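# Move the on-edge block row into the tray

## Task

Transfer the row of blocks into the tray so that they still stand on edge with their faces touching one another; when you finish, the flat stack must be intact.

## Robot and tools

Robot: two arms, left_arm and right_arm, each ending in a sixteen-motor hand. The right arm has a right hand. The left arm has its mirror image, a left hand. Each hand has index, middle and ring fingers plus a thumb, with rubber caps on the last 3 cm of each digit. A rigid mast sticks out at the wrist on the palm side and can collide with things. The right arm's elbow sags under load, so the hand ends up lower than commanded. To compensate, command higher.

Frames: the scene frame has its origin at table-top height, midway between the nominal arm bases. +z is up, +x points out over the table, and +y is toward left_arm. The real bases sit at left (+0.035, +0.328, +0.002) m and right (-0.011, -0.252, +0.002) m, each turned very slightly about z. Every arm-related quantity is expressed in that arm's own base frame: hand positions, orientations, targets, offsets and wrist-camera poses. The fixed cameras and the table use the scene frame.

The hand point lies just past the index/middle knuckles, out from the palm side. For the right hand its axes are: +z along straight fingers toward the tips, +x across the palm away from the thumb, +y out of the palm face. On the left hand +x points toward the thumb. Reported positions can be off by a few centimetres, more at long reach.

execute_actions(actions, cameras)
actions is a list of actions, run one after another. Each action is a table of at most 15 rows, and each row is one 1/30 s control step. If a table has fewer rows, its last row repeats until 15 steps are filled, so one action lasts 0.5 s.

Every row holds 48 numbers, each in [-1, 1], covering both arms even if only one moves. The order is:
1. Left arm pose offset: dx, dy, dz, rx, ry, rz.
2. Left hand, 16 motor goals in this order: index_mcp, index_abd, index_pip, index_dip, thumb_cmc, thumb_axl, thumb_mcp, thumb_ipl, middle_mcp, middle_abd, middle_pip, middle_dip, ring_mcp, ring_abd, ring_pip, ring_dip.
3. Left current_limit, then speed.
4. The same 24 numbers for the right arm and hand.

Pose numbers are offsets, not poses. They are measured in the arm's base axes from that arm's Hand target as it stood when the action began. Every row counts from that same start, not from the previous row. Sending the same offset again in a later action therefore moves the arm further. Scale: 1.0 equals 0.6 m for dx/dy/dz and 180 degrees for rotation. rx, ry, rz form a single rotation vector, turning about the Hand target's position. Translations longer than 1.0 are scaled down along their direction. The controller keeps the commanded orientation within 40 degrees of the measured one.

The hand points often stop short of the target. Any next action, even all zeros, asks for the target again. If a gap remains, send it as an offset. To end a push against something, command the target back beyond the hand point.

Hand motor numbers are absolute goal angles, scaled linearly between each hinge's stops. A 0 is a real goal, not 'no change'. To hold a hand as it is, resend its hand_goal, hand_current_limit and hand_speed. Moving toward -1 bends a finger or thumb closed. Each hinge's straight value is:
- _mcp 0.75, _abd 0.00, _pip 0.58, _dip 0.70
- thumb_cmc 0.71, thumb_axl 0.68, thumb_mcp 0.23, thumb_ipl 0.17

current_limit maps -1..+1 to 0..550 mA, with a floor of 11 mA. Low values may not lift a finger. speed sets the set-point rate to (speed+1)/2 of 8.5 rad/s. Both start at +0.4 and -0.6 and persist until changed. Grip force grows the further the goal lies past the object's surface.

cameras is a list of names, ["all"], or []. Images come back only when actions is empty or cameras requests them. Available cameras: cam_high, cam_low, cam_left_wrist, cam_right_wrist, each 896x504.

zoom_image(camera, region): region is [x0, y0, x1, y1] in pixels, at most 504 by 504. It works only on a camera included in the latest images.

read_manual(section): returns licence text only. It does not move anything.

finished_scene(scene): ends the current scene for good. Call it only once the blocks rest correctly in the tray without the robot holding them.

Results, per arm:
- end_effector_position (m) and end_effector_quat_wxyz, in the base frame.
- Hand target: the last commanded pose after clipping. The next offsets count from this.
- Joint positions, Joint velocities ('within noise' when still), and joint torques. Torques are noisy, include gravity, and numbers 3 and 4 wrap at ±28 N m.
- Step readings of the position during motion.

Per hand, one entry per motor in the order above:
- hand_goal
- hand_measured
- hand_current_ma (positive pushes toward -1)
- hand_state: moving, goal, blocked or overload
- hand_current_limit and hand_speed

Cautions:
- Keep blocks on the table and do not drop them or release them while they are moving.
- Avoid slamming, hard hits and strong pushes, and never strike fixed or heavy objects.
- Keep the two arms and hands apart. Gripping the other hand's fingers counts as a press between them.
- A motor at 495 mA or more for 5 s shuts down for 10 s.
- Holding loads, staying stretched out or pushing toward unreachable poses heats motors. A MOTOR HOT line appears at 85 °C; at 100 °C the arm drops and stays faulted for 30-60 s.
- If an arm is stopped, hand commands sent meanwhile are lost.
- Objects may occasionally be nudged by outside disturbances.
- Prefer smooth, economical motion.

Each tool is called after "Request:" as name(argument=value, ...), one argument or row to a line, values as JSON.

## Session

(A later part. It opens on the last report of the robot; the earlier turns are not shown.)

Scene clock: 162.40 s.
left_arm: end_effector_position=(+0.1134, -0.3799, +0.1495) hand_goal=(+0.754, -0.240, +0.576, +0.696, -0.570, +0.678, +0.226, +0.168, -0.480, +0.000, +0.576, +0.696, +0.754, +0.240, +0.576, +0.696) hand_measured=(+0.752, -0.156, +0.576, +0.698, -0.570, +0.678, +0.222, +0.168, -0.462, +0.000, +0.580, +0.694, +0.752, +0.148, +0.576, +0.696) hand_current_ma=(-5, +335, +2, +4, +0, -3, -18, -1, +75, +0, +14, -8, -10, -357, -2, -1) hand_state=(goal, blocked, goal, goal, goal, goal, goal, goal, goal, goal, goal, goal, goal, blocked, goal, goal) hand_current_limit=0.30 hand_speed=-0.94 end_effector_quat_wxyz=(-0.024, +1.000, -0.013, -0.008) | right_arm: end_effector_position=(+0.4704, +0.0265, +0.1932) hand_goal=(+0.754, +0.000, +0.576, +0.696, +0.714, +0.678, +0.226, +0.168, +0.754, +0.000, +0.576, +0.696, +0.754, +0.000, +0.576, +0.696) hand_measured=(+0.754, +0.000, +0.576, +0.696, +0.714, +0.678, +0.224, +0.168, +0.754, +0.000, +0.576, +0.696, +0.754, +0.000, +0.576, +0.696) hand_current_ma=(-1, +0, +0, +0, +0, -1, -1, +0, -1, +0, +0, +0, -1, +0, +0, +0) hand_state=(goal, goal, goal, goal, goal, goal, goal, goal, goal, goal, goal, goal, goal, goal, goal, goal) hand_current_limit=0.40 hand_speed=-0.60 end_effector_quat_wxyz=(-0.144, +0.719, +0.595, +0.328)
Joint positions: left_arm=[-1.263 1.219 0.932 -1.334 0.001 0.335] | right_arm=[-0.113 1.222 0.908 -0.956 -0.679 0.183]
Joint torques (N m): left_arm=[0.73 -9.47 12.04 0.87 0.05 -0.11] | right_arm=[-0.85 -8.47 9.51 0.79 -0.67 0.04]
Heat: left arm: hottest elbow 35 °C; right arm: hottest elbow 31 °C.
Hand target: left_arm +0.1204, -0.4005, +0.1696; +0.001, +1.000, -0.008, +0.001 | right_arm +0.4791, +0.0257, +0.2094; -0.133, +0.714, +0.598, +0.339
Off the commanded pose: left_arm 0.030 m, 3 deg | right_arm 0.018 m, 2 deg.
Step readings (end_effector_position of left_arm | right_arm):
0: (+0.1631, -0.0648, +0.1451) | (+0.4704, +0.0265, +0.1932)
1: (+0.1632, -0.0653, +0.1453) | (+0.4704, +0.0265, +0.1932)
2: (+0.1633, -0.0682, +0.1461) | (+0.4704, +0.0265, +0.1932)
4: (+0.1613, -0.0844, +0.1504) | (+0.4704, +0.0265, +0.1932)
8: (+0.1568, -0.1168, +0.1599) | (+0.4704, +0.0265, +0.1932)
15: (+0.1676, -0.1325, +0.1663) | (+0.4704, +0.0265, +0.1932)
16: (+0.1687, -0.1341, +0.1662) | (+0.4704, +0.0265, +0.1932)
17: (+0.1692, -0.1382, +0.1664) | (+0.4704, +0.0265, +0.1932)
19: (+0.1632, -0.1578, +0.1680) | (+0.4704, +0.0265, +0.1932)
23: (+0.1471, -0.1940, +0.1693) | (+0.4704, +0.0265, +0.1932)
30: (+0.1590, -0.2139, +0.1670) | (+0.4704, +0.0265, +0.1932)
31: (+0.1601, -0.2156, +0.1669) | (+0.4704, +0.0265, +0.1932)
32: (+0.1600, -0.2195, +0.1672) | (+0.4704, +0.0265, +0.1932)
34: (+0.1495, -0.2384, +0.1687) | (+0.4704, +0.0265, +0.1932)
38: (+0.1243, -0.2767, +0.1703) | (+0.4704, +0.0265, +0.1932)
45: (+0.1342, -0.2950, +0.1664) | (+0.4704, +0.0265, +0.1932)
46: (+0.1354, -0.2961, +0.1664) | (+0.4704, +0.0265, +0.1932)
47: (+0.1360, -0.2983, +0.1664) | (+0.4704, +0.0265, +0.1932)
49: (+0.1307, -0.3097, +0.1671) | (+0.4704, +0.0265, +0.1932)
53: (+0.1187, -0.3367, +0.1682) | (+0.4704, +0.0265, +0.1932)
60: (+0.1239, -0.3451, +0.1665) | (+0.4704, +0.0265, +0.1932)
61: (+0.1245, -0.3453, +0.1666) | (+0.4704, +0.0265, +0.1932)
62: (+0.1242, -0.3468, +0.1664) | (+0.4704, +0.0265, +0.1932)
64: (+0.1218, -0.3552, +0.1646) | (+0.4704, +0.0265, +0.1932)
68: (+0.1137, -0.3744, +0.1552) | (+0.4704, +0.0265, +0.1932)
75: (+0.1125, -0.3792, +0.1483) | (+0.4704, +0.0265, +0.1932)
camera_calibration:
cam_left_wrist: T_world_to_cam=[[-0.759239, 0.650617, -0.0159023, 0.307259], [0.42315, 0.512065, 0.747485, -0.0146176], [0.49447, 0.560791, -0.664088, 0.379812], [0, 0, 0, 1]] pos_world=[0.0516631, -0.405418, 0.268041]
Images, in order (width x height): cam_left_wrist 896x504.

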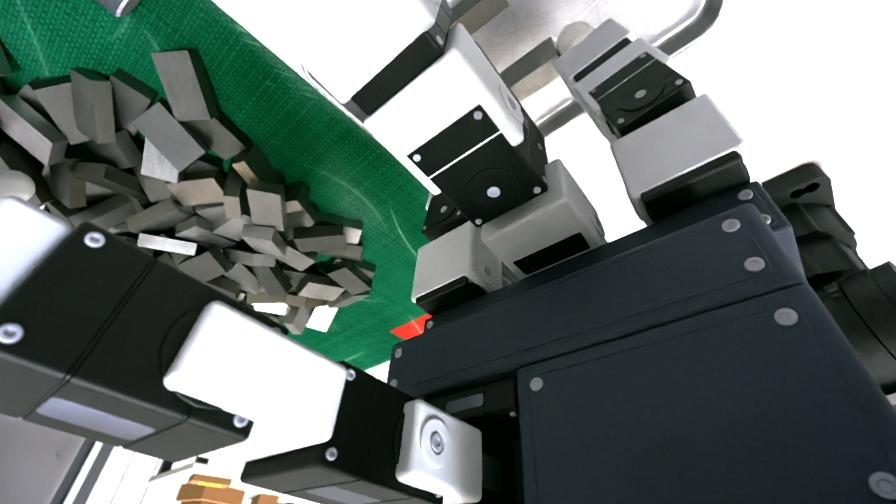

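Request:
execute_actions(
  actions=[
    [[0,0,-0.03,0,0,0,0.754,-0.24,0.576,0.696,-0.57,0.678,0.226,0.168,-0.48,0,0.576,0.696,0.754,0.24,0.576,0.696,0.3,-0.94,0,0,0,0,0,0,0.754,0,0.576,0.696,0.714,0.678,0.226,0.168,0.754,0,0.576,0.696,0.754,0,0.576,0.696,0.4,-0.6]],
    [[0,0,-0.02,0,0,0,0.754,-0.24,0.576,0.696,-0.57,0.678,0.226,0.168,-0.48,0,0.576,0.696,0.754,0.24,0.576,0.696,0.3,-0.94,0,0,0,0,0,0,0.754,0,0.576,0.696,0.714,0.678,0.226,0.168,0.754,0,0.576,0.696,0.754,0,0.576,0.696,0.4,-0.6]],
  ],
  cameras=["cam_left_wrist"],
)

Request:
zoom_image(
  camera="cam_left_wrist",
  region=[440, 0, 660, 150],
)

Scene clock: 163.83 s.
left_arm: end_effector_position=(+0.1194, -0.3986, +0.1456) hand_goal=(+0.754, -0.240, +0.576, +0.696, -0.570, +0.678, +0.226, +0.168, -0.480, +0.000, +0.576, +0.696, +0.754, +0.240, +0.576, +0.696) hand_measured=(+0.752, -0.156, +0.576, +0.698, -0.570, +0.678, +0.222, +0.168, -0.462, +0.000, +0.580, +0.694, +0.752, +0.148, +0.576, +0.696) hand_current_ma=(-5, +335, +2, +4, +0, -3, -18, -1, +75, +0, +14, -8, -10, -357, -2, -1) hand_state=(goal, blocked, goal, goal, goal, goal, goal, goal, goal, goal, goal, goal, goal, blocked, goal, goal) hand_current_limit=0.30 hand_speed=-0.94 end_effector_quat_wxyz=(+0.003, +1.000, -0.013, +0.001) | right_arm: end_effector_position=(+0.4704, +0.0265, +0.1932) hand_goal=(+0.754, +0.000, +0.576, +0.696, +0.714, +0.678, +0.226, +0.168, +0.754, +0.000, +0.576, +0.696, +0.754, +0.000, +0.576, +0.696) hand_measured=(+0.754, +0.000, +0.576, +0.696, +0.714, +0.678, +0.224, +0.168, +0.754, +0.000, +0.576, +0.696, +0.754, +0.000, +0.576, +0.696) hand_current_ma=(-1, +0, +0, +0, +0, -1, -1, +0, -1, +0, +0, +0, -1, +0, +0, +0) hand_state=(goal, goal, goal, goal, goal, goal, goal, goal, goal, goal, goal, goal, goal, goal, goal, goal) hand_current_limit=0.40 hand_speed=-0.60 end_effector_quat_wxyz=(-0.144, +0.719, +0.595, +0.328)
Joint positions: left_arm=[-1.263 1.241 0.926 -1.249 0.001 0.334] | right_arm=[-0.113 1.222 0.908 -0.956 -0.679 0.183]
Joint torques (N m): left_arm=[0.79 -9.41 7.91 1.14 0.04 -0.1] | right_arm=[-0.85 -8.41 9.48 0.8 -0.67 0.05]
Heat: left arm: hottest elbow 35 °C; right arm: hottest elbow 31 °C.
Hand target: left_arm +0.1203, -0.4005, +0.1395; +0.000, +1.000, -0.008, +0.001 | right_arm +0.4791, +0.0257, +0.2094; -0.133, +0.714, +0.598, +0.339
Off the commanded pose: left_arm 0.006 m, 1 deg | right_arm 0.018 m, 2 deg.
Step readings (end_effector_position of left_arm | right_arm):
0: (+0.1134, -0.3799, +0.1495) | (+0.4704, +0.0265, +0.1932)
1: (+0.1135, -0.3800, +0.1495) | (+0.4704, +0.0265, +0.1932)
2: (+0.1138, -0.3810, +0.1499) | (+0.4704, +0.0265, +0.1932)
4: (+0.1149, -0.3847, +0.1508) | (+0.4704, +0.0265, +0.1932)
8: (+0.1169, -0.3906, +0.1507) | (+0.4704, +0.0265, +0.1932)
15: (+0.1174, -0.3924, +0.1491) | (+0.4704, +0.0265, +0.1932)
16: (+0.1175, -0.3925, +0.1491) | (+0.4704, +0.0265, +0.1932)
17: (+0.1177, -0.3932, +0.1494) | (+0.4704, +0.0265, +0.1932)
19: (+0.1185, -0.3956, +0.1495) | (+0.4704, +0.0265, +0.1932)
23: (+0.1197, -0.3996, +0.1487) | (+0.4704, +0.0265, +0.1932)
30: (+0.1194, -0.3986, +0.1456) | (+0.4704, +0.0265, +0.1932)
camera_calibration:
cam_left_wrist: T_world_to_cam=[[-0.759074, 0.647771, -0.0648073, 0.32995], [0.409823, 0.55283, 0.725551, 0.0164187], [0.505818, 0.524187, -0.68511, 0.371764], [0, 0, 0, 1]] pos_world=[0.0556828, -0.417683, 0.26417]
Images, in order (width x height): cam_left_wrist 896x504.

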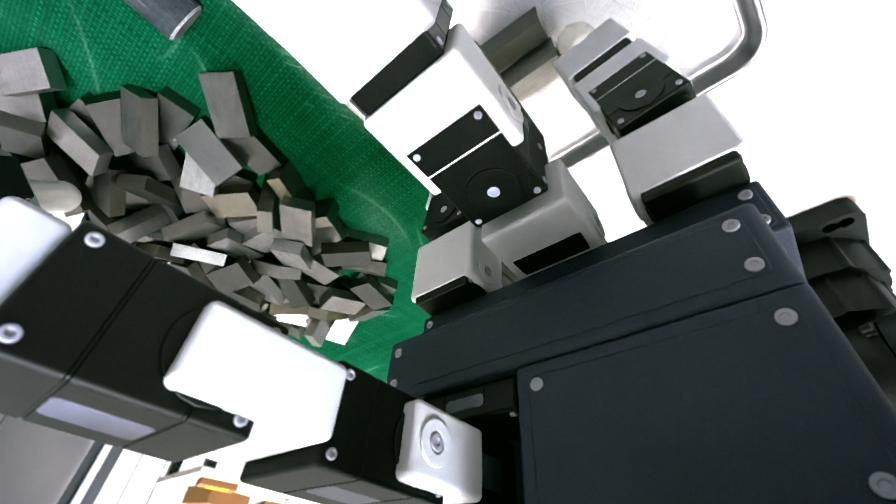

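Scaled by 2.291.

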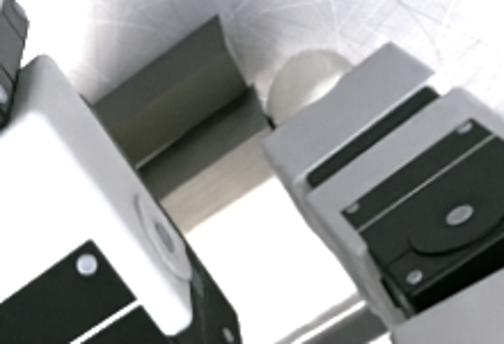

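Request:
execute_actions(
  actions=[
    [[0,0,-0.018,0,0,0,0.754,-0.24,0.576,0.696,-0.57,0.678,0.226,0.168,-0.48,0,0.576,0.696,0.754,0.24,0.576,0.696,0.3,-0.94,0,0,0,0,0,0,0.754,0,0.576,0.696,0.714,0.678,0.226,0.168,0.754,0,0.576,0.696,0.754,0,0.576,0.696,0.4,-0.6]],
    [[0,0,-0.018,0,0,0,0.754,-0.24,0.576,0.696,-0.57,0.678,0.226,0.168,-0.48,0,0.576,0.696,0.754,0.24,0.576,0.696,0.3,-0.94,0,0,0,0,0,0,0.754,0,0.576,0.696,0.714,0.678,0.226,0.168,0.754,0,0.576,0.696,0.754,0,0.576,0.696,0.4,-0.6]],
  ],
  cameras=["cam_left_wrist"],
)

Request:
zoom_image(
  camera="cam_left_wrist",
  region=[440, 0, 660, 150],
)

Scene clock: 166.87 s.
left_arm: end_effector_position=(+0.1196, -0.3989, +0.1250) hand_goal=(+0.754, -0.240, +0.576, +0.696, -0.570, +0.678, +0.226, +0.168, -0.480, +0.000, +0.576, +0.696, +0.754, +0.240, +0.576, +0.696) hand_measured=(+0.752, -0.156, +0.576, +0.698, -0.570, +0.678, +0.222, +0.168, -0.462, +0.000, +0.580, +0.694, +0.754, +0.148, +0.576, +0.696) hand_current_ma=(-5, +335, +2, +4, +0, -3, -18, -1, +75, +0, +14, -8, -3, -357, -2, -1) hand_state=(goal, blocked, goal, goal, goal, goal, goal, goal, goal, goal, goal, goal, goal, blocked, goal, goal) hand_current_limit=0.30 hand_speed=-0.94 end_effector_quat_wxyz=(+0.004, +1.000, -0.013, +0.001) | right_arm: end_effector_position=(+0.4704, +0.0265, +0.1932) hand_goal=(+0.754, +0.000, +0.576, +0.696, +0.714, +0.678, +0.226, +0.168, +0.754, +0.000, +0.576, +0.696, +0.754, +0.000, +0.576, +0.696) hand_measured=(+0.754, +0.000, +0.576, +0.696, +0.714, +0.678, +0.224, +0.168, +0.754, +0.000, +0.576, +0.696, +0.754, +0.000, +0.576, +0.696) hand_current_ma=(-1, +0, +0, +0, +0, -1, -1, +0, -1, +0, +0, +0, -1, +0, +0, +0) hand_state=(goal, goal, goal, goal, goal, goal, goal, goal, goal, goal, goal, goal, goal, goal, goal, goal) hand_current_limit=0.40 hand_speed=-0.60 end_effector_quat_wxyz=(-0.144, +0.719, +0.595, +0.328)
Joint positions: left_arm=[-1.263 1.262 0.887 -1.188 0.001 0.334] | right_arm=[-0.113 1.222 0.908 -0.956 -0.679 0.183]
Joint torques (N m): left_arm=[0.79 -9.23 7.71 1.13 0.02 -0.1] | right_arm=[-0.97 -8.47 9.48 0.8 -0.67 0.04]
Heat: left arm: hottest elbow 35 °C; right arm: hottest elbow 31 °C.
Hand target: left_arm +0.1204, -0.4005, +0.1179; +0.000, +1.000, -0.008, +0.001 | right_arm +0.4791, +0.0257, +0.2094; -0.133, +0.714, +0.598, +0.339
Off the commanded pose: left_arm 0.007 m, 1 deg | right_arm 0.018 m, 2 deg.
Step readings (end_effector_position of left_arm | right_arm):
0: (+0.1194, -0.3986, +0.1456) | (+0.4704, +0.0265, +0.1932)
1: (+0.1195, -0.3987, +0.1456) | (+0.4704, +0.0265, +0.1932)
2: (+0.1195, -0.3990, +0.1452) | (+0.4704, +0.0265, +0.1932)
4: (+0.1197, -0.3996, +0.1434) | (+0.4704, +0.0265, +0.1932)
8: (+0.1194, -0.3985, +0.1368) | (+0.4704, +0.0265, +0.1932)
15: (+0.1194, -0.3986, +0.1337) | (+0.4704, +0.0265, +0.1932)
16: (+0.1195, -0.3988, +0.1338) | (+0.4704, +0.0265, +0.1932)
17: (+0.1196, -0.3991, +0.1335) | (+0.4704, +0.0265, +0.1932)
19: (+0.1198, -0.3999, +0.1321) | (+0.4704, +0.0265, +0.1932)
23: (+0.1195, -0.3989, +0.1263) | (+0.4704, +0.0265, +0.1932)
30: (+0.1196, -0.3989, +0.1250) | (+0.4704, +0.0265, +0.1932)
camera_calibration:
cam_left_wrist: T_world_to_cam=[[-0.759015, 0.64776, -0.065601, 0.329007], [0.40943, 0.553222, 0.725474, 0.0316398], [0.506225, 0.523787, -0.685116, 0.357516], [0, 0, 0, 1]] pos_world=[0.0557835, -0.417884, 0.243569]
Images, in order (width x height): cam_left_wrist 896x504.

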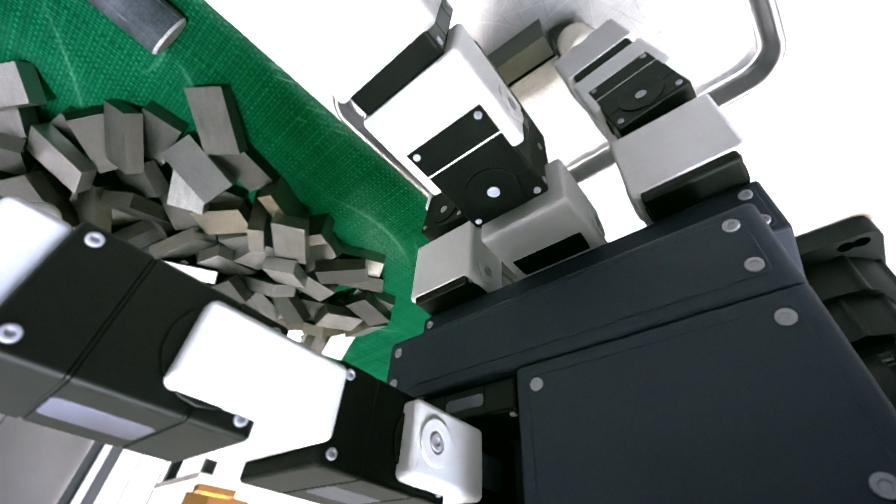

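Scaled by 2.291.

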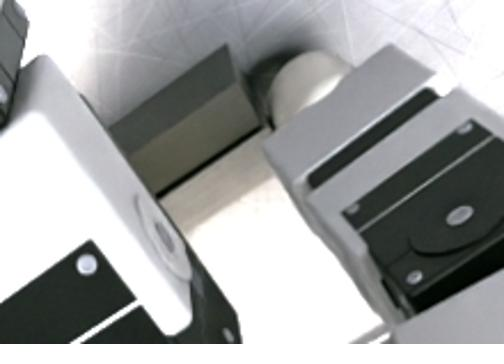

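Request:
execute_actions(
  actions=[
    [[0,-0.01,0,0,0,0,0.754,-0.24,0.576,0.696,-0.57,0.678,0.226,0.168,-0.48,0,0.576,0.696,0.754,0.24,0.576,0.696,0.3,-0.94,0,0,0,0,0,0,0.754,0,0.576,0.696,0.714,0.678,0.226,0.168,0.754,0,0.576,0.696,0.754,0,0.576,0.696,0.4,-0.6]],
  ],
  cameras=["cam_left_wrist"],
)

Request:
zoom_image(
  camera="cam_left_wrist",
  region=[440, 0, 660, 150],
)

Scene clock: 167.77 s.
left_arm: end_effector_position=(+0.1199, -0.3991, +0.1246) hand_goal=(+0.754, -0.240, +0.576, +0.696, -0.570, +0.678, +0.226, +0.168, -0.480, +0.000, +0.576, +0.696, +0.754, +0.240, +0.576, +0.696) hand_measured=(+0.754, -0.156, +0.576, +0.698, -0.570, +0.678, +0.222, +0.168, -0.462, +0.000, +0.580, +0.694, +0.756, +0.148, +0.576, +0.696) hand_current_ma=(+0, +335, +2, +4, +0, -3, -18, -1, +75, +0, +14, -8, +5, -357, +1, -1) hand_state=(goal, blocked, goal, goal, goal, goal, goal, goal, goal, goal, goal, goal, goal, blocked, goal, goal) hand_current_limit=0.30 hand_speed=-0.94 end_effector_quat_wxyz=(+0.003, +1.000, -0.011, +0.001) | right_arm: end_effector_position=(+0.4704, +0.0265, +0.1932) hand_goal=(+0.754, +0.000, +0.576, +0.696, +0.714, +0.678, +0.226, +0.168, +0.754, +0.000, +0.576, +0.696, +0.754, +0.000, +0.576, +0.696) hand_measured=(+0.754, +0.000, +0.576, +0.696, +0.714, +0.678, +0.224, +0.168, +0.754, +0.000, +0.576, +0.696, +0.754, +0.000, +0.576, +0.696) hand_current_ma=(-1, +0, +0, +0, +0, -1, -1, +0, -1, +0, +0, +0, -1, +0, +0, +0) hand_state=(goal, goal, goal, goal, goal, goal, goal, goal, goal, goal, goal, goal, goal, goal, goal, goal) hand_current_limit=0.40 hand_speed=-0.60 end_effector_quat_wxyz=(-0.144, +0.719, +0.595, +0.328)
Joint positions: left_arm=[-1.263 1.263 0.887 -1.187 0.001 0.329] | right_arm=[-0.113 1.222 0.908 -0.956 -0.679 0.183]
Joint torques (N m): left_arm=[0.32 -7.88 8.75 1.22 0.03 -0.12] | right_arm=[-0.85 -8.41 9.51 0.8 -0.66 0.04]
Heat: left arm: hottest elbow 35 °C; right arm: hottest elbow 31 °C.
Hand target: left_arm +0.1203, -0.4064, +0.1178; +0.000, +1.000, -0.008, +0.001 | right_arm +0.4791, +0.0257, +0.2094; -0.133, +0.714, +0.598, +0.339
Off the commanded pose: left_arm 0.010 m, 0 deg | right_arm 0.018 m, 2 deg.
Step readings (end_effector_position of left_arm | right_arm):
0: (+0.1196, -0.3989, +0.1250) | (+0.4704, +0.0265, +0.1932)
1: (+0.1196, -0.3989, +0.1250) | (+0.4704, +0.0265, +0.1932)
2: (+0.1196, -0.3989, +0.1250) | (+0.4704, +0.0265, +0.1932)
4: (+0.1198, -0.3990, +0.1249) | (+0.4704, +0.0265, +0.1932)
8: (+0.1199, -0.3991, +0.1248) | (+0.4704, +0.0265, +0.1932)
15: (+0.1199, -0.3991, +0.1246) | (+0.4704, +0.0265, +0.1932)
camera_calibration:
cam_left_wrist: T_world_to_cam=[[-0.761985, 0.644299, -0.0652591, 0.328237], [0.406994, 0.55483, 0.725617, 0.0328186], [0.503722, 0.526349, -0.684998, 0.358487], [0, 0, 0, 1]] pos_world=[0.0561768, -0.418381, 0.24317]
Images, in order (width x height): cam_left_wrist 896x504.

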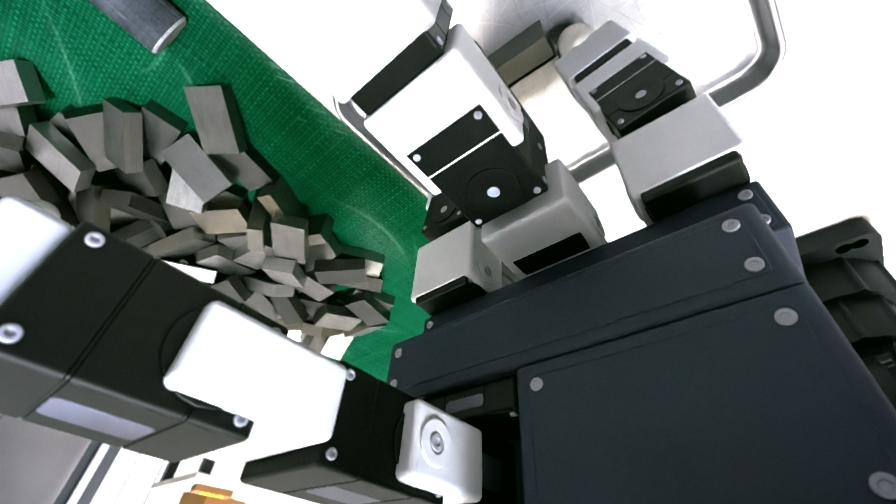

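Scaled by 2.291.

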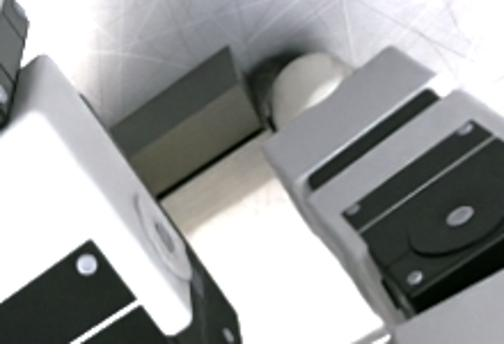

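Request:
execute_actions(
  actions=[
    [[0,0.01,0.008,0,0,0,0.754,-0.11,0.576,0.696,-0.57,0.678,0.226,0.168,-0.48,0,0.576,0.696,0.754,0.11,0.576,0.696,0.3,-0.95,0,0,0,0,0,0,0.754,0,0.576,0.696,0.714,0.678,0.226,0.168,0.754,0,0.576,0.696,0.754,0,0.576,0.696,0.4,-0.6]],
    [[0,0,0,0,0,0,0.754,0.3,0.576,0.696,-0.57,0.678,0.226,0.168,-0.48,0,0.576,0.696,0.754,-0.3,0.576,0.696,0.3,-0.7,0,0,0,0,0,0,0.754,0,0.576,0.696,0.714,0.678,0.226,0.168,0.754,0,0.576,0.696,0.754,0,0.576,0.696,0.4,-0.6]],
    [[0,0,0.07,0,0,0,0.754,0.3,0.576,0.696,-0.57,0.678,0.226,0.168,-0.48,0,0.576,0.696,0.754,-0.3,0.576,0.696,0.3,-0.7,0,0,0,0,0,0,0.754,0,0.576,0.696,0.714,0.678,0.226,0.168,0.754,0,0.576,0.696,0.754,0,0.576,0.696,0.4,-0.6]],
  ],
  cameras=["cam_left_wrist"],
)

Request:
zoom_image(
  camera="cam_left_wrist",
  region=[440, 0, 660, 150],
)

Scene clock: 169.83 s.
left_arm: end_effector_position=(+0.1164, -0.3880, +0.1459) hand_goal=(+0.754, +0.300, +0.576, +0.696, -0.570, +0.678, +0.226, +0.168, -0.480, +0.000, +0.576, +0.696, +0.754, -0.300, +0.576, +0.696) hand_measured=(+0.754, +0.294, +0.576, +0.698, -0.570, +0.678, +0.222, +0.168, -0.462, +0.000, +0.580, +0.694, +0.754, -0.294, +0.576, +0.696) hand_current_ma=(-2, -20, +2, +4, +0, -3, -18, -1, +75, +0, +14, -8, -1, +22, +2, -1) hand_state=(goal, goal, goal, goal, goal, goal, goal, goal, goal, goal, goal, goal, goal, goal, goal, goal) hand_current_limit=0.30 hand_speed=-0.70 end_effector_quat_wxyz=(-0.016, +1.000, -0.011, -0.005) | right_arm: end_effector_position=(+0.4704, +0.0265, +0.1932) hand_goal=(+0.754, +0.000, +0.576, +0.696, +0.714, +0.678, +0.226, +0.168, +0.754, +0.000, +0.576, +0.696, +0.754, +0.000, +0.576, +0.696) hand_measured=(+0.754, +0.000, +0.576, +0.696, +0.714, +0.678, +0.224, +0.168, +0.754, +0.000, +0.576, +0.696, +0.754, +0.000, +0.576, +0.696) hand_current_ma=(-1, +0, +0, +0, +0, -1, -1, +0, -1, +0, +0, +0, -1, +0, +0, +0) hand_state=(goal, goal, goal, goal, goal, goal, goal, goal, goal, goal, goal, goal, goal, goal, goal, goal) hand_current_limit=0.40 hand_speed=-0.60 end_effector_quat_wxyz=(-0.144, +0.719, +0.595, +0.328)
Joint positions: left_arm=[-1.263 1.235 0.931 -1.3 0.001 0.329] | right_arm=[-0.113 1.222 0.908 -0.956 -0.679 0.183]
Joint torques (N m): left_arm=[0.5 -10.64 11.47 0.09 0.05 -0.04] | right_arm=[-0.85 -8.41 9.48 0.8 -0.67 0.04]
Heat: left arm: hottest elbow 35 °C; right arm: hottest elbow 31 °C.
Hand target: left_arm +0.1203, -0.4005, +0.1649; +0.001, +1.000, -0.008, +0.001 | right_arm +0.4791, +0.0257, +0.2094; -0.133, +0.714, +0.598, +0.339
Off the commanded pose: left_arm 0.023 m, 2 deg | right_arm 0.018 m, 2 deg.
Step readings (end_effector_position of left_arm | right_arm):
0: (+0.1199, -0.3991, +0.1246) | (+0.4704, +0.0265, +0.1932)
1: (+0.1199, -0.3991, +0.1246) | (+0.4704, +0.0265, +0.1932)
2: (+0.1199, -0.3991, +0.1246) | (+0.4704, +0.0265, +0.1932)
4: (+0.1199, -0.3991, +0.1246) | (+0.4704, +0.0265, +0.1932)
8: (+0.1199, -0.3991, +0.1246) | (+0.4704, +0.0265, +0.1932)
15: (+0.1199, -0.3991, +0.1246) | (+0.4704, +0.0265, +0.1932)
16: (+0.1199, -0.3991, +0.1246) | (+0.4704, +0.0265, +0.1932)
17: (+0.1199, -0.3991, +0.1246) | (+0.4704, +0.0265, +0.1932)
19: (+0.1199, -0.3991, +0.1246) | (+0.4704, +0.0265, +0.1932)
23: (+0.1199, -0.3991, +0.1246) | (+0.4704, +0.0265, +0.1932)
30: (+0.1199, -0.3991, +0.1246) | (+0.4704, +0.0265, +0.1932)
31: (+0.1199, -0.3990, +0.1246) | (+0.4704, +0.0265, +0.1932)
32: (+0.1194, -0.3974, +0.1242) | (+0.4704, +0.0265, +0.1932)
34: (+0.1174, -0.3910, +0.1235) | (+0.4704, +0.0265, +0.1932)
38: (+0.1152, -0.3843, +0.1310) | (+0.4704, +0.0265, +0.1932)
45: (+0.1167, -0.3888, +0.1460) | (+0.4704, +0.0265, +0.1932)
camera_calibration:
cam_left_wrist: T_world_to_cam=[[-0.762539, 0.64618, -0.031411, 0.315726], [0.415917, 0.526845, 0.741247, -0.0015539], [0.495528, 0.552165, -0.670497, 0.377854], [0, 0, 0, 1]] pos_world=[0.0541623, -0.411835, 0.264419]
Images, in order (width x height): cam_left_wrist 896x504.

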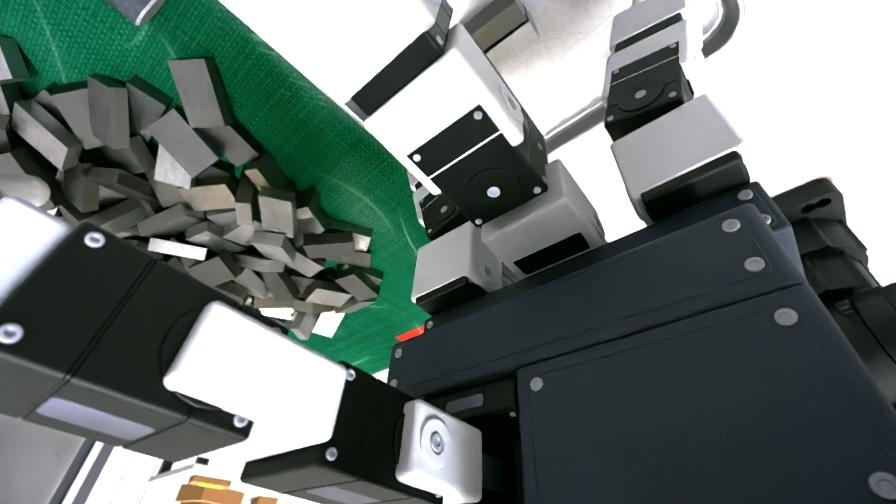

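Scaled by 2.291.

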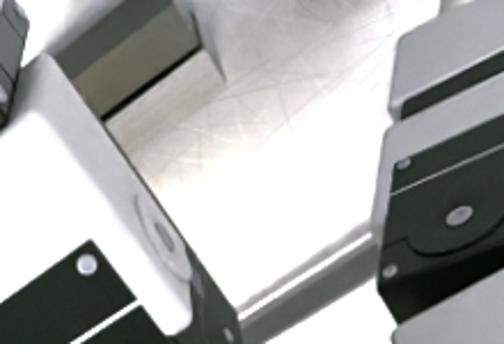

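Request:
execute_actions(
  actions=[
    [[0,0,0.05,0,0,0,0.754,0.2,0.576,0.696,-0.57,0.678,0.226,0.168,-0.48,0,0.576,0.696,0.754,-0.2,0.576,0.696,0.3,-0.7,0,0,0,0,0,0,0.754,0,0.576,0.696,0.714,0.678,0.226,0.168,0.754,0,0.576,0.696,0.754,0,0.576,0.696,0.4,-0.6]],
    [[0.0598,0.0267,0,0,0,0.171,0.754,0,0.576,0.696,-0.57,0.678,0.226,0.168,-0.48,0,0.576,0.696,0.754,0,0.576,0.696,0.3,-0.7,0,0,0,0,0,0,0.754,0,0.576,0.696,0.714,0.678,0.226,0.168,0.754,0,0.576,0.696,0.754,0,0.576,0.696,0.4,-0.6]],
    [[0.0327,0.06,0,0,0,0.1667,0.754,0,0.576,0.696,-0.57,0.678,0.226,0.168,-0.48,0,0.576,0.696,0.754,0,0.576,0.696,0.3,-0.7,0,0,0,0,0,0,0.754,0,0.576,0.696,0.714,0.678,0.226,0.168,0.754,0,0.576,0.696,0.754,0,0.576,0.696,0.4,-0.6]],
    [[-0.0018,0.0683,0,0,0,0.1667,0.754,0,0.576,0.696,-0.57,0.678,0.226,0.168,-0.48,0,0.576,0.696,0.754,0,0.576,0.696,0.3,-0.7,0,0,0,0,0,0,0.754,0,0.576,0.696,0.714,0.678,0.226,0.168,0.754,0,0.576,0.696,0.754,0,0.576,0.696,0.4,-0.6]],
  ],
  cameras=["cam_left_wrist","cam_right_wrist","cam_low"],
)

Request:
zoom_image(
  camera="cam_left_wrist",
  region=[440, 0, 660, 150],
)

Scene clock: 173.87 s.
left_arm: end_effector_position=(+0.1727, -0.2931, +0.1823) hand_goal=(+0.754, +0.000, +0.576, +0.696, -0.570, +0.678, +0.226, +0.168, -0.480, +0.000, +0.576, +0.696, +0.754, +0.000, +0.576, +0.696) hand_measured=(+0.752, +0.002, +0.576, +0.698, -0.570, +0.678, +0.222, +0.168, -0.462, +0.000, +0.580, +0.694, +0.754, -0.004, +0.576, +0.696) hand_current_ma=(-4, +9, +2, +4, -2, -3, -18, -1, +75, -1, +14, -8, -1, -10, +2, -1) hand_state=(goal, goal, goal, goal, goal, goal, goal, goal, goal, goal, goal, goal, goal, goal, goal, goal) hand_current_limit=0.30 hand_speed=-0.70 end_effector_quat_wxyz=(-0.011, +0.711, +0.703, +0.004) | right_arm: end_effector_position=(+0.4704, +0.0265, +0.1932) hand_goal=(+0.754, +0.000, +0.576, +0.696, +0.714, +0.678, +0.226, +0.168, +0.754, +0.000, +0.576, +0.696, +0.754, +0.000, +0.576, +0.696) hand_measured=(+0.754, +0.000, +0.576, +0.696, +0.714, +0.678, +0.224, +0.168, +0.754, +0.000, +0.576, +0.696, +0.754, +0.000, +0.576, +0.696) hand_current_ma=(-1, +0, +0, +0, +0, -1, -1, +0, -1, +0, +0, +0, -1, +0, +0, +0) hand_state=(goal, goal, goal, goal, goal, goal, goal, goal, goal, goal, goal, goal, goal, goal, goal, goal) hand_current_limit=0.40 hand_speed=-0.60 end_effector_quat_wxyz=(-0.144, +0.719, +0.595, +0.328)
Joint positions: left_arm=[-1.296 1.229 1.018 -1.383 0.004 -1.284] | right_arm=[-0.113 1.222 0.908 -0.956 -0.679 0.183]
Joint torques (N m): left_arm=[0.5 -8.88 11.84 0.17 -0.32 -0.11] | right_arm=[-0.85 -8.35 9.51 0.79 -0.67 0.05]
Heat: left arm: hottest elbow 36 °C; right arm: hottest elbow 31 °C.
Hand target: left_arm +0.1748, -0.3074, +0.1947; +0.000, +0.708, +0.706, +0.001 | right_arm +0.4791, +0.0257, +0.2094; -0.133, +0.714, +0.598, +0.339
Off the commanded pose: left_arm 0.019 m, 1 deg | right_arm 0.018 m, 2 deg.
Step readings (end_effector_position of left_arm | right_arm):
0: (+0.1164, -0.3880, +0.1459) | (+0.4704, +0.0265, +0.1932)
1: (+0.1164, -0.3879, +0.1458) | (+0.4704, +0.0265, +0.1932)
2: (+0.1160, -0.3868, +0.1465) | (+0.4704, +0.0265, +0.1932)
4: (+0.1154, -0.3850, +0.1503) | (+0.4704, +0.0265, +0.1932)
8: (+0.1162, -0.3875, +0.1655) | (+0.4704, +0.0265, +0.1932)
15: (+0.1169, -0.3896, +0.1758) | (+0.4704, +0.0265, +0.1932)
16: (+0.1172, -0.3893, +0.1757) | (+0.4704, +0.0265, +0.1932)
17: (+0.1187, -0.3887, +0.1757) | (+0.4704, +0.0265, +0.1932)
19: (+0.1236, -0.3870, +0.1759) | (+0.4704, +0.0265, +0.1932)
23: (+0.1368, -0.3803, +0.1764) | (+0.4704, +0.0265, +0.1932)
30: (+0.1498, -0.3714, +0.1767) | (+0.4704, +0.0265, +0.1932)
31: (+0.1505, -0.3707, +0.1769) | (+0.4704, +0.0265, +0.1932)
32: (+0.1517, -0.3687, +0.1766) | (+0.4704, +0.0265, +0.1932)
34: (+0.1551, -0.3631, +0.1761) | (+0.4704, +0.0265, +0.1932)
38: (+0.1636, -0.3497, +0.1758) | (+0.4704, +0.0265, +0.1932)
45: (+0.1707, -0.3372, +0.1789) | (+0.4704, +0.0265, +0.1932)
46: (+0.1709, -0.3363, +0.1795) | (+0.4704, +0.0265, +0.1932)
47: (+0.1707, -0.3337, +0.1798) | (+0.4704, +0.0265, +0.1932)
49: (+0.1696, -0.3263, +0.1789) | (+0.4704, +0.0265, +0.1932)
53: (+0.1696, -0.3099, +0.1789) | (+0.4704, +0.0265, +0.1932)
60: (+0.1725, -0.2973, +0.1825) | (+0.4704, +0.0265, +0.1932)
camera_calibration:
cam_left_wrist: T_world_to_cam=[[-0.637937, -0.766955, -0.0693929, -0.130387], [-0.54635, 0.387248, 0.742658, 0.0230042], [-0.542713, 0.511682, -0.666066, 0.488593], [0, 0, 0, 1]] pos_world=[0.194556, -0.358913, 0.299303]
cam_right_wrist: T_world_to_cam=[[0.547288, -0.723738, -0.420332, -0.120057], [-0.76201, -0.638599, 0.107388, 0.314637], [-0.346145, 0.261525, -0.900993, 0.458626], [0, 0, 0, 1]] pos_world=[0.464213, -0.00590528, 0.328967]
Images, in order (width x height): cam_low 896x504, cam_left_wrist 896x504, cam_right_wrist 896x504.

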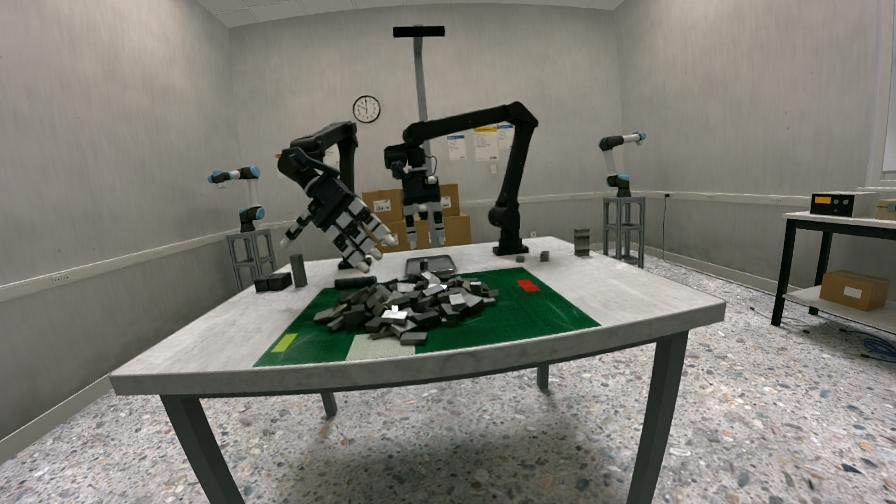

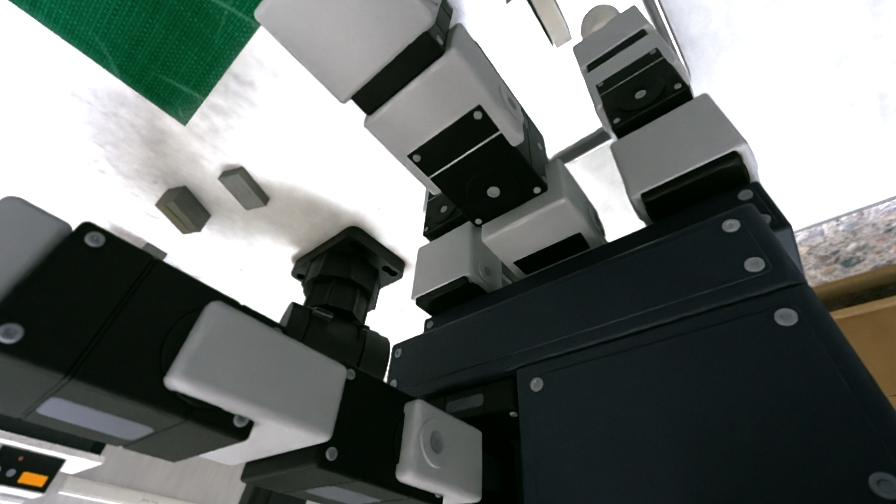

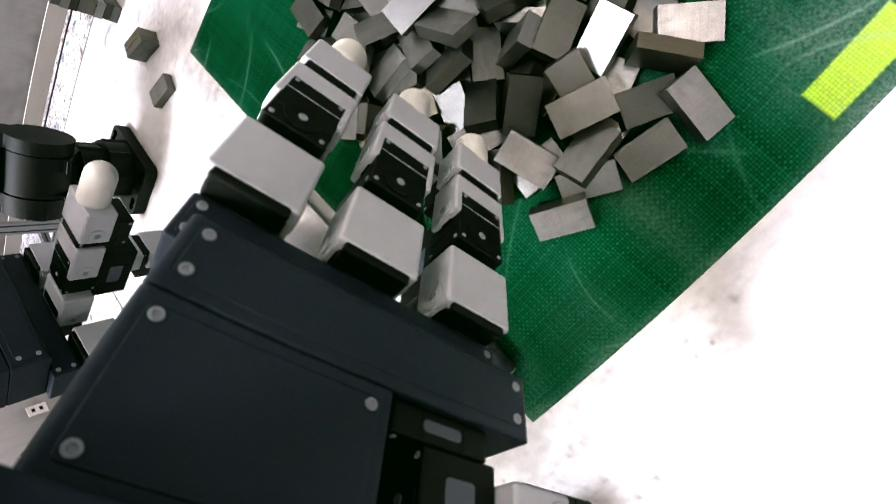

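Scaled by 2.291.

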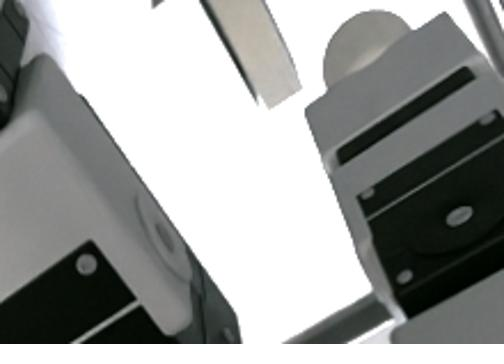

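Request:
execute_actions(
  actions=[
    [[0,-0.0035,-0.0583,0,0,0,0.754,0,0.576,0.696,-0.57,0.678,0.226,0.168,-0.48,0,0.576,0.696,0.754,0,0.576,0.696,0.3,-0.7,0,0,0,0,0,0,0.754,0,0.576,0.696,0.714,0.678,0.226,0.168,0.754,0,0.576,0.696,0.754,0,0.576,0.696,0.4,-0.6]],
    [[0,0,-0.035,0,0,0,0.754,0,0.576,0.696,-0.57,0.678,0.226,0.168,-0.48,0,0.576,0.696,0.754,0,0.576,0.696,0.3,-0.7,0,0,0,0,0,0,0.754,0,0.576,0.696,0.714,0.678,0.226,0.168,0.754,0,0.576,0.696,0.754,0,0.576,0.696,0.4,-0.6]],
  ],
  cameras=["cam_left_wrist"],
)

Request:
zoom_image(
  camera="cam_left_wrist",
  region=[440, 0, 660, 150],
)

Scene clock: 175.73 s.
left_arm: end_effector_position=(+0.1770, -0.3084, +0.1451) hand_goal=(+0.754, +0.000, +0.576, +0.696, -0.570, +0.678, +0.226, +0.168, -0.480, +0.000, +0.576, +0.696, +0.754, +0.000, +0.576, +0.696) hand_measured=(+0.752, +0.002, +0.576, +0.698, -0.570, +0.678, +0.222, +0.168, -0.462, +0.000, +0.580, +0.694, +0.754, -0.004, +0.576, +0.696) hand_current_ma=(-4, +9, +2, +4, -1, -3, -18, -1, +75, -1, +14, -8, -1, -10, +2, -1) hand_state=(goal, goal, goal, goal, goal, goal, goal, goal, goal, goal, goal, goal, goal, goal, goal, goal) hand_current_limit=0.30 hand_speed=-0.70 end_effector_quat_wxyz=(+0.004, +0.710, +0.705, -0.002) | right_arm: end_effector_position=(+0.4704, +0.0265, +0.1932) hand_goal=(+0.754, +0.000, +0.576, +0.696, +0.714, +0.678, +0.226, +0.168, +0.754, +0.000, +0.576, +0.696, +0.754, +0.000, +0.576, +0.696) hand_measured=(+0.754, +0.000, +0.576, +0.696, +0.714, +0.678, +0.224, +0.168, +0.754, +0.000, +0.576, +0.696, +0.754, +0.000, +0.576, +0.696) hand_current_ma=(-1, +0, +0, +0, +0, -1, -1, +0, -1, +0, +0, +0, -1, +0, +0, +0) hand_state=(goal, goal, goal, goal, goal, goal, goal, goal, goal, goal, goal, goal, goal, goal, goal, goal) hand_current_limit=0.40 hand_speed=-0.60 end_effector_quat_wxyz=(-0.144, +0.719, +0.595, +0.328)
Joint positions: left_arm=[-1.298 1.28 0.96 -1.242 0.001 -1.291] | right_arm=[-0.113 1.222 0.908 -0.956 -0.679 0.183]
Joint torques (N m): left_arm=[0.32 -9.52 7.68 0.83 -0.32 -0.08] | right_arm=[-0.79 -8.41 9.5 0.81 -0.67 0.04]
Heat: left arm: hottest elbow 35 °C; right arm: hottest elbow 31 °C.
Hand target: left_arm +0.1749, -0.3096, +0.1387; +0.000, +0.708, +0.706, +0.001 | right_arm +0.4791, +0.0257, +0.2094; -0.133, +0.714, +0.598, +0.339
Off the commanded pose: left_arm 0.007 m, 1 deg | right_arm 0.018 m, 2 deg.
Step readings (end_effector_position of left_arm | right_arm):
0: (+0.1727, -0.2930, +0.1823) | (+0.4704, +0.0265, +0.1932)
1: (+0.1727, -0.2931, +0.1823) | (+0.4704, +0.0265, +0.1932)
2: (+0.1729, -0.2940, +0.1821) | (+0.4704, +0.0265, +0.1932)
4: (+0.1743, -0.2993, +0.1808) | (+0.4704, +0.0265, +0.1932)
8: (+0.1768, -0.3083, +0.1741) | (+0.4704, +0.0265, +0.1932)
15: (+0.1767, -0.3077, +0.1664) | (+0.4704, +0.0265, +0.1932)
16: (+0.1768, -0.3079, +0.1664) | (+0.4704, +0.0265, +0.1932)
17: (+0.1770, -0.3086, +0.1655) | (+0.4704, +0.0265, +0.1932)
19: (+0.1773, -0.3097, +0.1615) | (+0.4704, +0.0265, +0.1932)
23: (+0.1767, -0.3075, +0.1504) | (+0.4704, +0.0265, +0.1932)
30: (+0.1769, -0.3081, +0.1451) | (+0.4704, +0.0265, +0.1932)
camera_calibration:
cam_left_wrist: T_world_to_cam=[[-0.633447, -0.77188, -0.0542758, -0.146483], [-0.557021, 0.406186, 0.724389, 0.0692802], [-0.537096, 0.489095, -0.687251, 0.469128], [0, 0, 0, 1]] pos_world=[0.197768, -0.370656, 0.264272]
Images, in order (width x height): cam_left_wrist 896x504.

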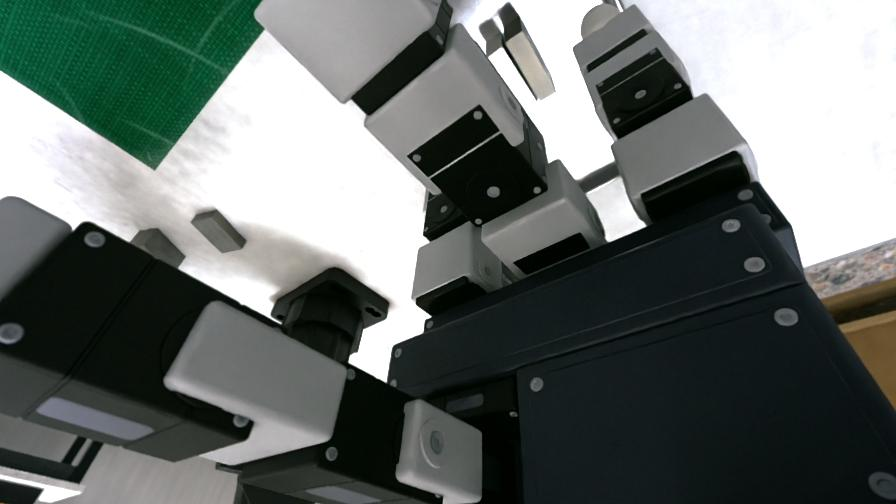

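Scaled by 2.291.

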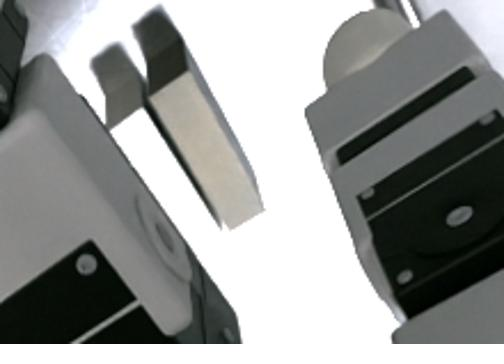

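Request:
execute_actions(
  actions=[],
  cameras=["cam_left_wrist","cam_low"],
)

Scene clock: 176.50 s.
left_arm: end_effector_position=(+0.1770, -0.3084, +0.1451) hand_goal=(+0.754, +0.000, +0.576, +0.696, -0.570, +0.678, +0.226, +0.168, -0.480, +0.000, +0.576, +0.696, +0.754, +0.000, +0.576, +0.696) hand_measured=(+0.752, +0.002, +0.576, +0.698, -0.570, +0.678, +0.222, +0.168, -0.462, +0.000, +0.580, +0.694, +0.754, -0.004, +0.576, +0.696) hand_current_ma=(-4, +9, +2, +4, -1, -3, -18, -1, +75, -1, +14, -8, -1, -10, +2, -1) hand_state=(goal, goal, goal, goal, goal, goal, goal, goal, goal, goal, goal, goal, goal, goal, goal, goal) hand_current_limit=0.30 hand_speed=-0.70 end_effector_quat_wxyz=(+0.004, +0.710, +0.705, -0.002) | right_arm: end_effector_position=(+0.4704, +0.0265, +0.1932) hand_goal=(+0.754, +0.000, +0.576, +0.696, +0.714, +0.678, +0.226, +0.168, +0.754, +0.000, +0.576, +0.696, +0.754, +0.000, +0.576, +0.696) hand_measured=(+0.754, +0.000, +0.576, +0.696, +0.714, +0.678, +0.224, +0.168, +0.754, +0.000, +0.576, +0.696, +0.754, +0.000, +0.576, +0.696) hand_current_ma=(-1, +0, +0, +0, +0, -1, -1, +0, -1, +0, +0, +0, -1, +0, +0, +0) hand_state=(goal, goal, goal, goal, goal, goal, goal, goal, goal, goal, goal, goal, goal, goal, goal, goal) hand_current_limit=0.40 hand_speed=-0.60 end_effector_quat_wxyz=(-0.144, +0.719, +0.595, +0.328)
Joint positions: left_arm=[-1.298 1.28 0.96 -1.242 0.001 -1.291] | right_arm=[-0.113 1.222 0.908 -0.956 -0.679 0.183]
Joint velocities: within noise
Joint torques (N m): left_arm=[-0.15 -9.64 7.71 0.92 -0.32 -0.1] | right_arm=[-0.85 -8.47 9.51 0.79 -0.67 0.05]
Heat: left arm: hottest elbow 35 °C; right arm: hottest elbow 31 °C.
Hand target: left_arm +0.1749, -0.3095, +0.1387; +0.000, +0.708, +0.706, +0.001 | right_arm +0.4791, +0.0257, +0.2094; -0.133, +0.714, +0.598, +0.339
Off the commanded pose: left_arm 0.007 m, 1 deg | right_arm 0.018 m, 2 deg.
camera_calibration:
cam_left_wrist: T_world_to_cam=[[-0.633447, -0.77188, -0.0542758, -0.146483], [-0.557021, 0.406186, 0.724389, 0.0692802], [-0.537096, 0.489095, -0.687251, 0.469128], [0, 0, 0, 1]] pos_world=[0.197768, -0.370656, 0.264272]
Images, in order (width x height): cam_low 896x504, cam_left_wrist 896x504.

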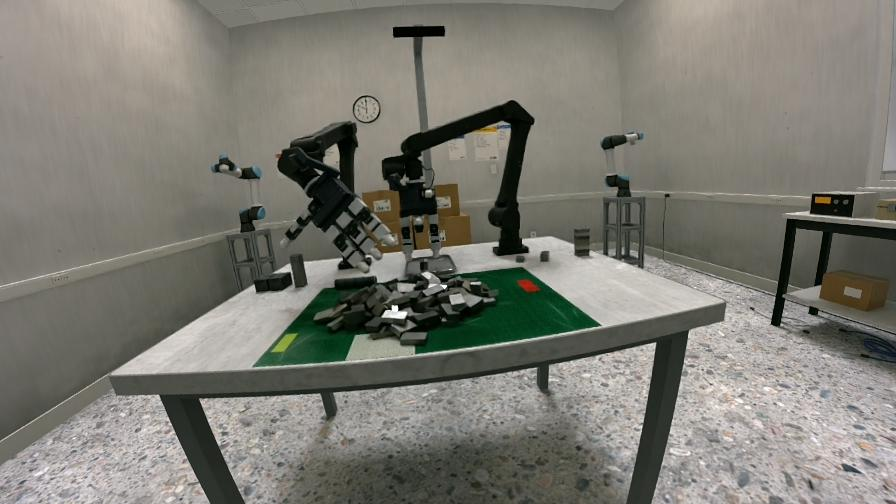

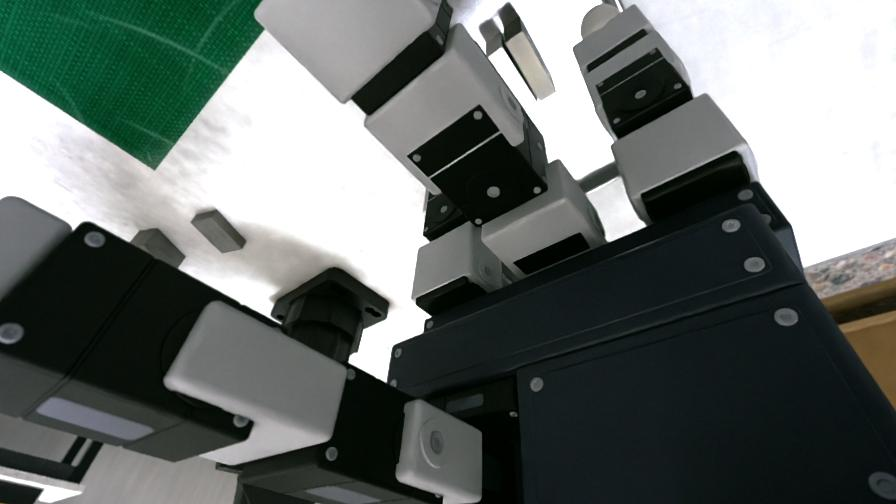

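Request:
execute_actions(
  actions=[
    [[-0.003,0,-0.0312,0,0,0,0.754,0,0.576,0.696,-0.57,0.678,0.226,0.168,-0.48,0,0.576,0.696,0.754,0,0.576,0.696,0.3,-0.7,0,0,0,0,0,0,0.754,0,0.576,0.696,0.714,0.678,0.226,0.168,0.754,0,0.576,0.696,0.754,0,0.576,0.696,0.4,-0.6]],
    [[0,0,0,0,0,0,0.754,-0.14,0.576,0.696,-0.57,0.678,0.226,0.168,-0.48,0,0.576,0.696,0.754,0.14,0.576,0.696,0.3,-0.9,0,0,0,0,0,0,0.754,0,0.576,0.696,0.714,0.678,0.226,0.168,0.754,0,0.576,0.696,0.754,0,0.576,0.696,0.4,-0.6]],
  ],
  cameras=["cam_left_wrist","cam_right_wrist"],
)

Request:
zoom_image(
  camera="cam_left_wrist",
  region=[400, 0, 620, 150],
)

Request:
zoom_image(
  camera="cam_right_wrist",
  region=[60, 0, 200, 120],
)

Scene clock: 178.00 s.
left_arm: end_effector_position=(+0.1753, -0.3089, +0.1268) hand_goal=(+0.754, -0.140, +0.576, +0.696, -0.570, +0.678, +0.226, +0.168, -0.480, +0.000, +0.576, +0.696, +0.754, +0.140, +0.576, +0.696) hand_measured=(+0.752, -0.136, +0.576, +0.698, -0.570, +0.678, +0.222, +0.168, -0.462, +0.000, +0.580, +0.694, +0.754, +0.134, +0.576, +0.696) hand_current_ma=(-4, +15, +2, +4, -1, -3, -18, -1, +75, -1, +14, -8, -1, -17, +2, -1) hand_state=(goal, goal, goal, goal, goal, goal, goal, goal, goal, goal, goal, goal, goal, goal, goal, goal) hand_current_limit=0.30 hand_speed=-0.90 end_effector_quat_wxyz=(+0.004, +0.710, +0.705, -0.003) | right_arm: end_effector_position=(+0.4704, +0.0265, +0.1932) hand_goal=(+0.754, +0.000, +0.576, +0.696, +0.714, +0.678, +0.226, +0.168, +0.754, +0.000, +0.576, +0.696, +0.754, +0.000, +0.576, +0.696) hand_measured=(+0.754, +0.000, +0.576, +0.696, +0.714, +0.678, +0.224, +0.168, +0.754, +0.000, +0.576, +0.696, +0.754, +0.000, +0.576, +0.696) hand_current_ma=(-1, +0, +0, +0, +0, -1, -1, +0, -1, +0, +0, +0, -1, +0, +0, +0) hand_state=(goal, goal, goal, goal, goal, goal, goal, goal, goal, goal, goal, goal, goal, goal, goal, goal) hand_current_limit=0.40 hand_speed=-0.60 end_effector_quat_wxyz=(-0.144, +0.719, +0.595, +0.328)
Joint positions: left_arm=[-1.303 1.297 0.924 -1.188 0.001 -1.296] | right_arm=[-0.113 1.222 0.908 -0.956 -0.679 0.183]
Joint torques (N m): left_arm=[0.21 -9.47 7.56 0.81 -0.29 -0.11] | right_arm=[-0.91 -8.41 9.5 0.81 -0.67 0.04]
Heat: left arm: hottest elbow 35 °C; right arm: hottest elbow 31 °C.
Hand target: left_arm +0.1730, -0.3096, +0.1200; +0.000, +0.708, +0.706, +0.001 | right_arm +0.4791, +0.0257, +0.2094; -0.133, +0.714, +0.598, +0.339
Off the commanded pose: left_arm 0.007 m, 1 deg | right_arm 0.018 m, 2 deg.
Step readings (end_effector_position of left_arm | right_arm):
0: (+0.1770, -0.3084, +0.1451) | (+0.4704, +0.0265, +0.1932)
1: (+0.1770, -0.3086, +0.1452) | (+0.4704, +0.0265, +0.1932)
2: (+0.1770, -0.3090, +0.1443) | (+0.4704, +0.0265, +0.1932)
4: (+0.1770, -0.3101, +0.1409) | (+0.4704, +0.0265, +0.1932)
8: (+0.1755, -0.3084, +0.1315) | (+0.4704, +0.0265, +0.1932)
15: (+0.1753, -0.3087, +0.1268) | (+0.4704, +0.0265, +0.1932)
16: (+0.1753, -0.3088, +0.1268) | (+0.4704, +0.0265, +0.1932)
17: (+0.1753, -0.3088, +0.1268) | (+0.4704, +0.0265, +0.1932)
19: (+0.1753, -0.3088, +0.1268) | (+0.4704, +0.0265, +0.1932)
23: (+0.1753, -0.3089, +0.1268) | (+0.4704, +0.0265, +0.1932)
30: (+0.1753, -0.3089, +0.1268) | (+0.4704, +0.0265, +0.1932)
camera_calibration:
cam_left_wrist: T_world_to_cam=[[-0.633722, -0.771704, -0.0535674, -0.148917], [-0.557075, 0.40723, 0.723761, 0.0823059], [-0.536715, 0.488505, -0.687968, 0.455717], [0, 0, 0, 1]] pos_world=[0.196068, -0.371057, 0.245972]
cam_right_wrist: T_world_to_cam=[[0.547288, -0.723738, -0.420332, -0.120057], [-0.76201, -0.638599, 0.107388, 0.314637], [-0.346145, 0.261525, -0.900993, 0.458626], [0, 0, 0, 1]] pos_world=[0.464213, -0.00590528, 0.328967]
Images, in order (width x height): cam_left_wrist 896x504, cam_right_wrist 896x504.

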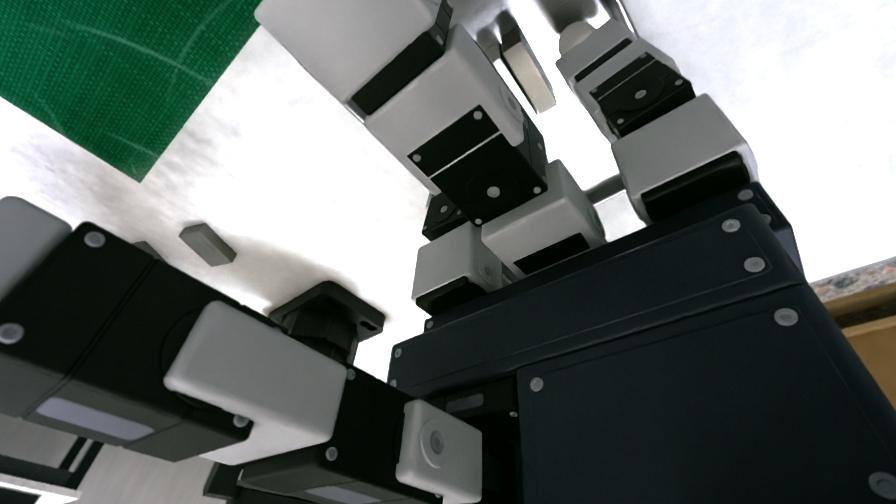

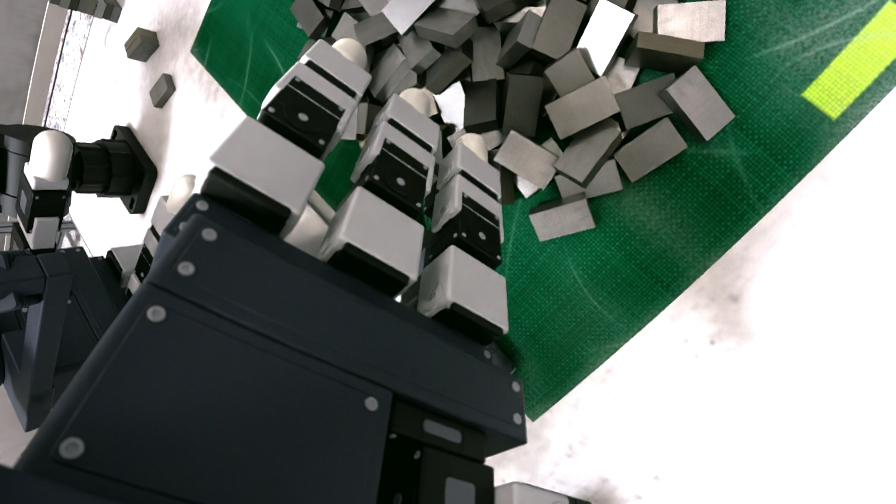

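Scaled by 2.291.

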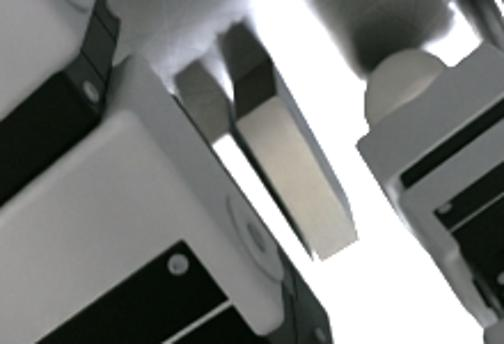

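Scaled by 3.600.

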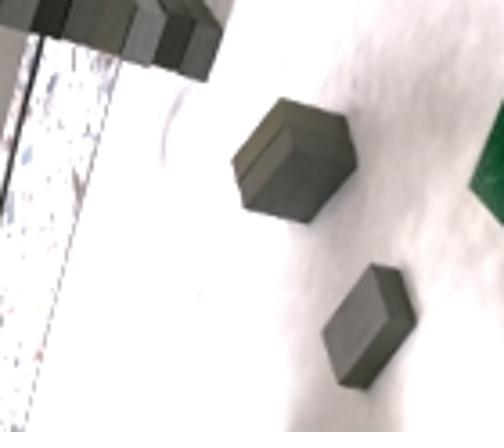

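Request:
zoom_image(
  camera="cam_left_wrist",
  region=[460, 0, 580, 120],
)

Request:
zoom_image(
  camera="cam_low",
  region=[400, 230, 470, 290],
)

Scaled by 4.200.

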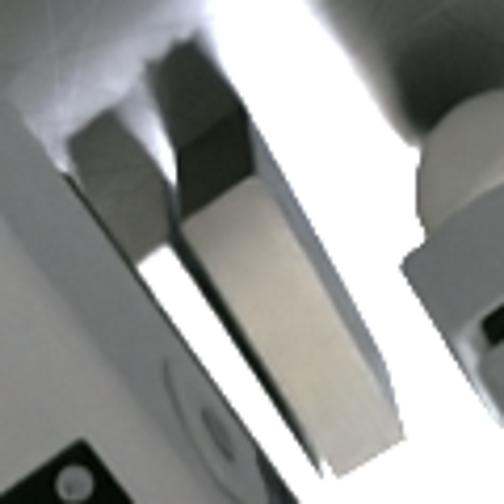

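This scene's latest camera images include none from cam_low. They are from: cam_left_wrist, cam_right_wrist. cam_low's image comes with the result of a call that names it in "cameras".


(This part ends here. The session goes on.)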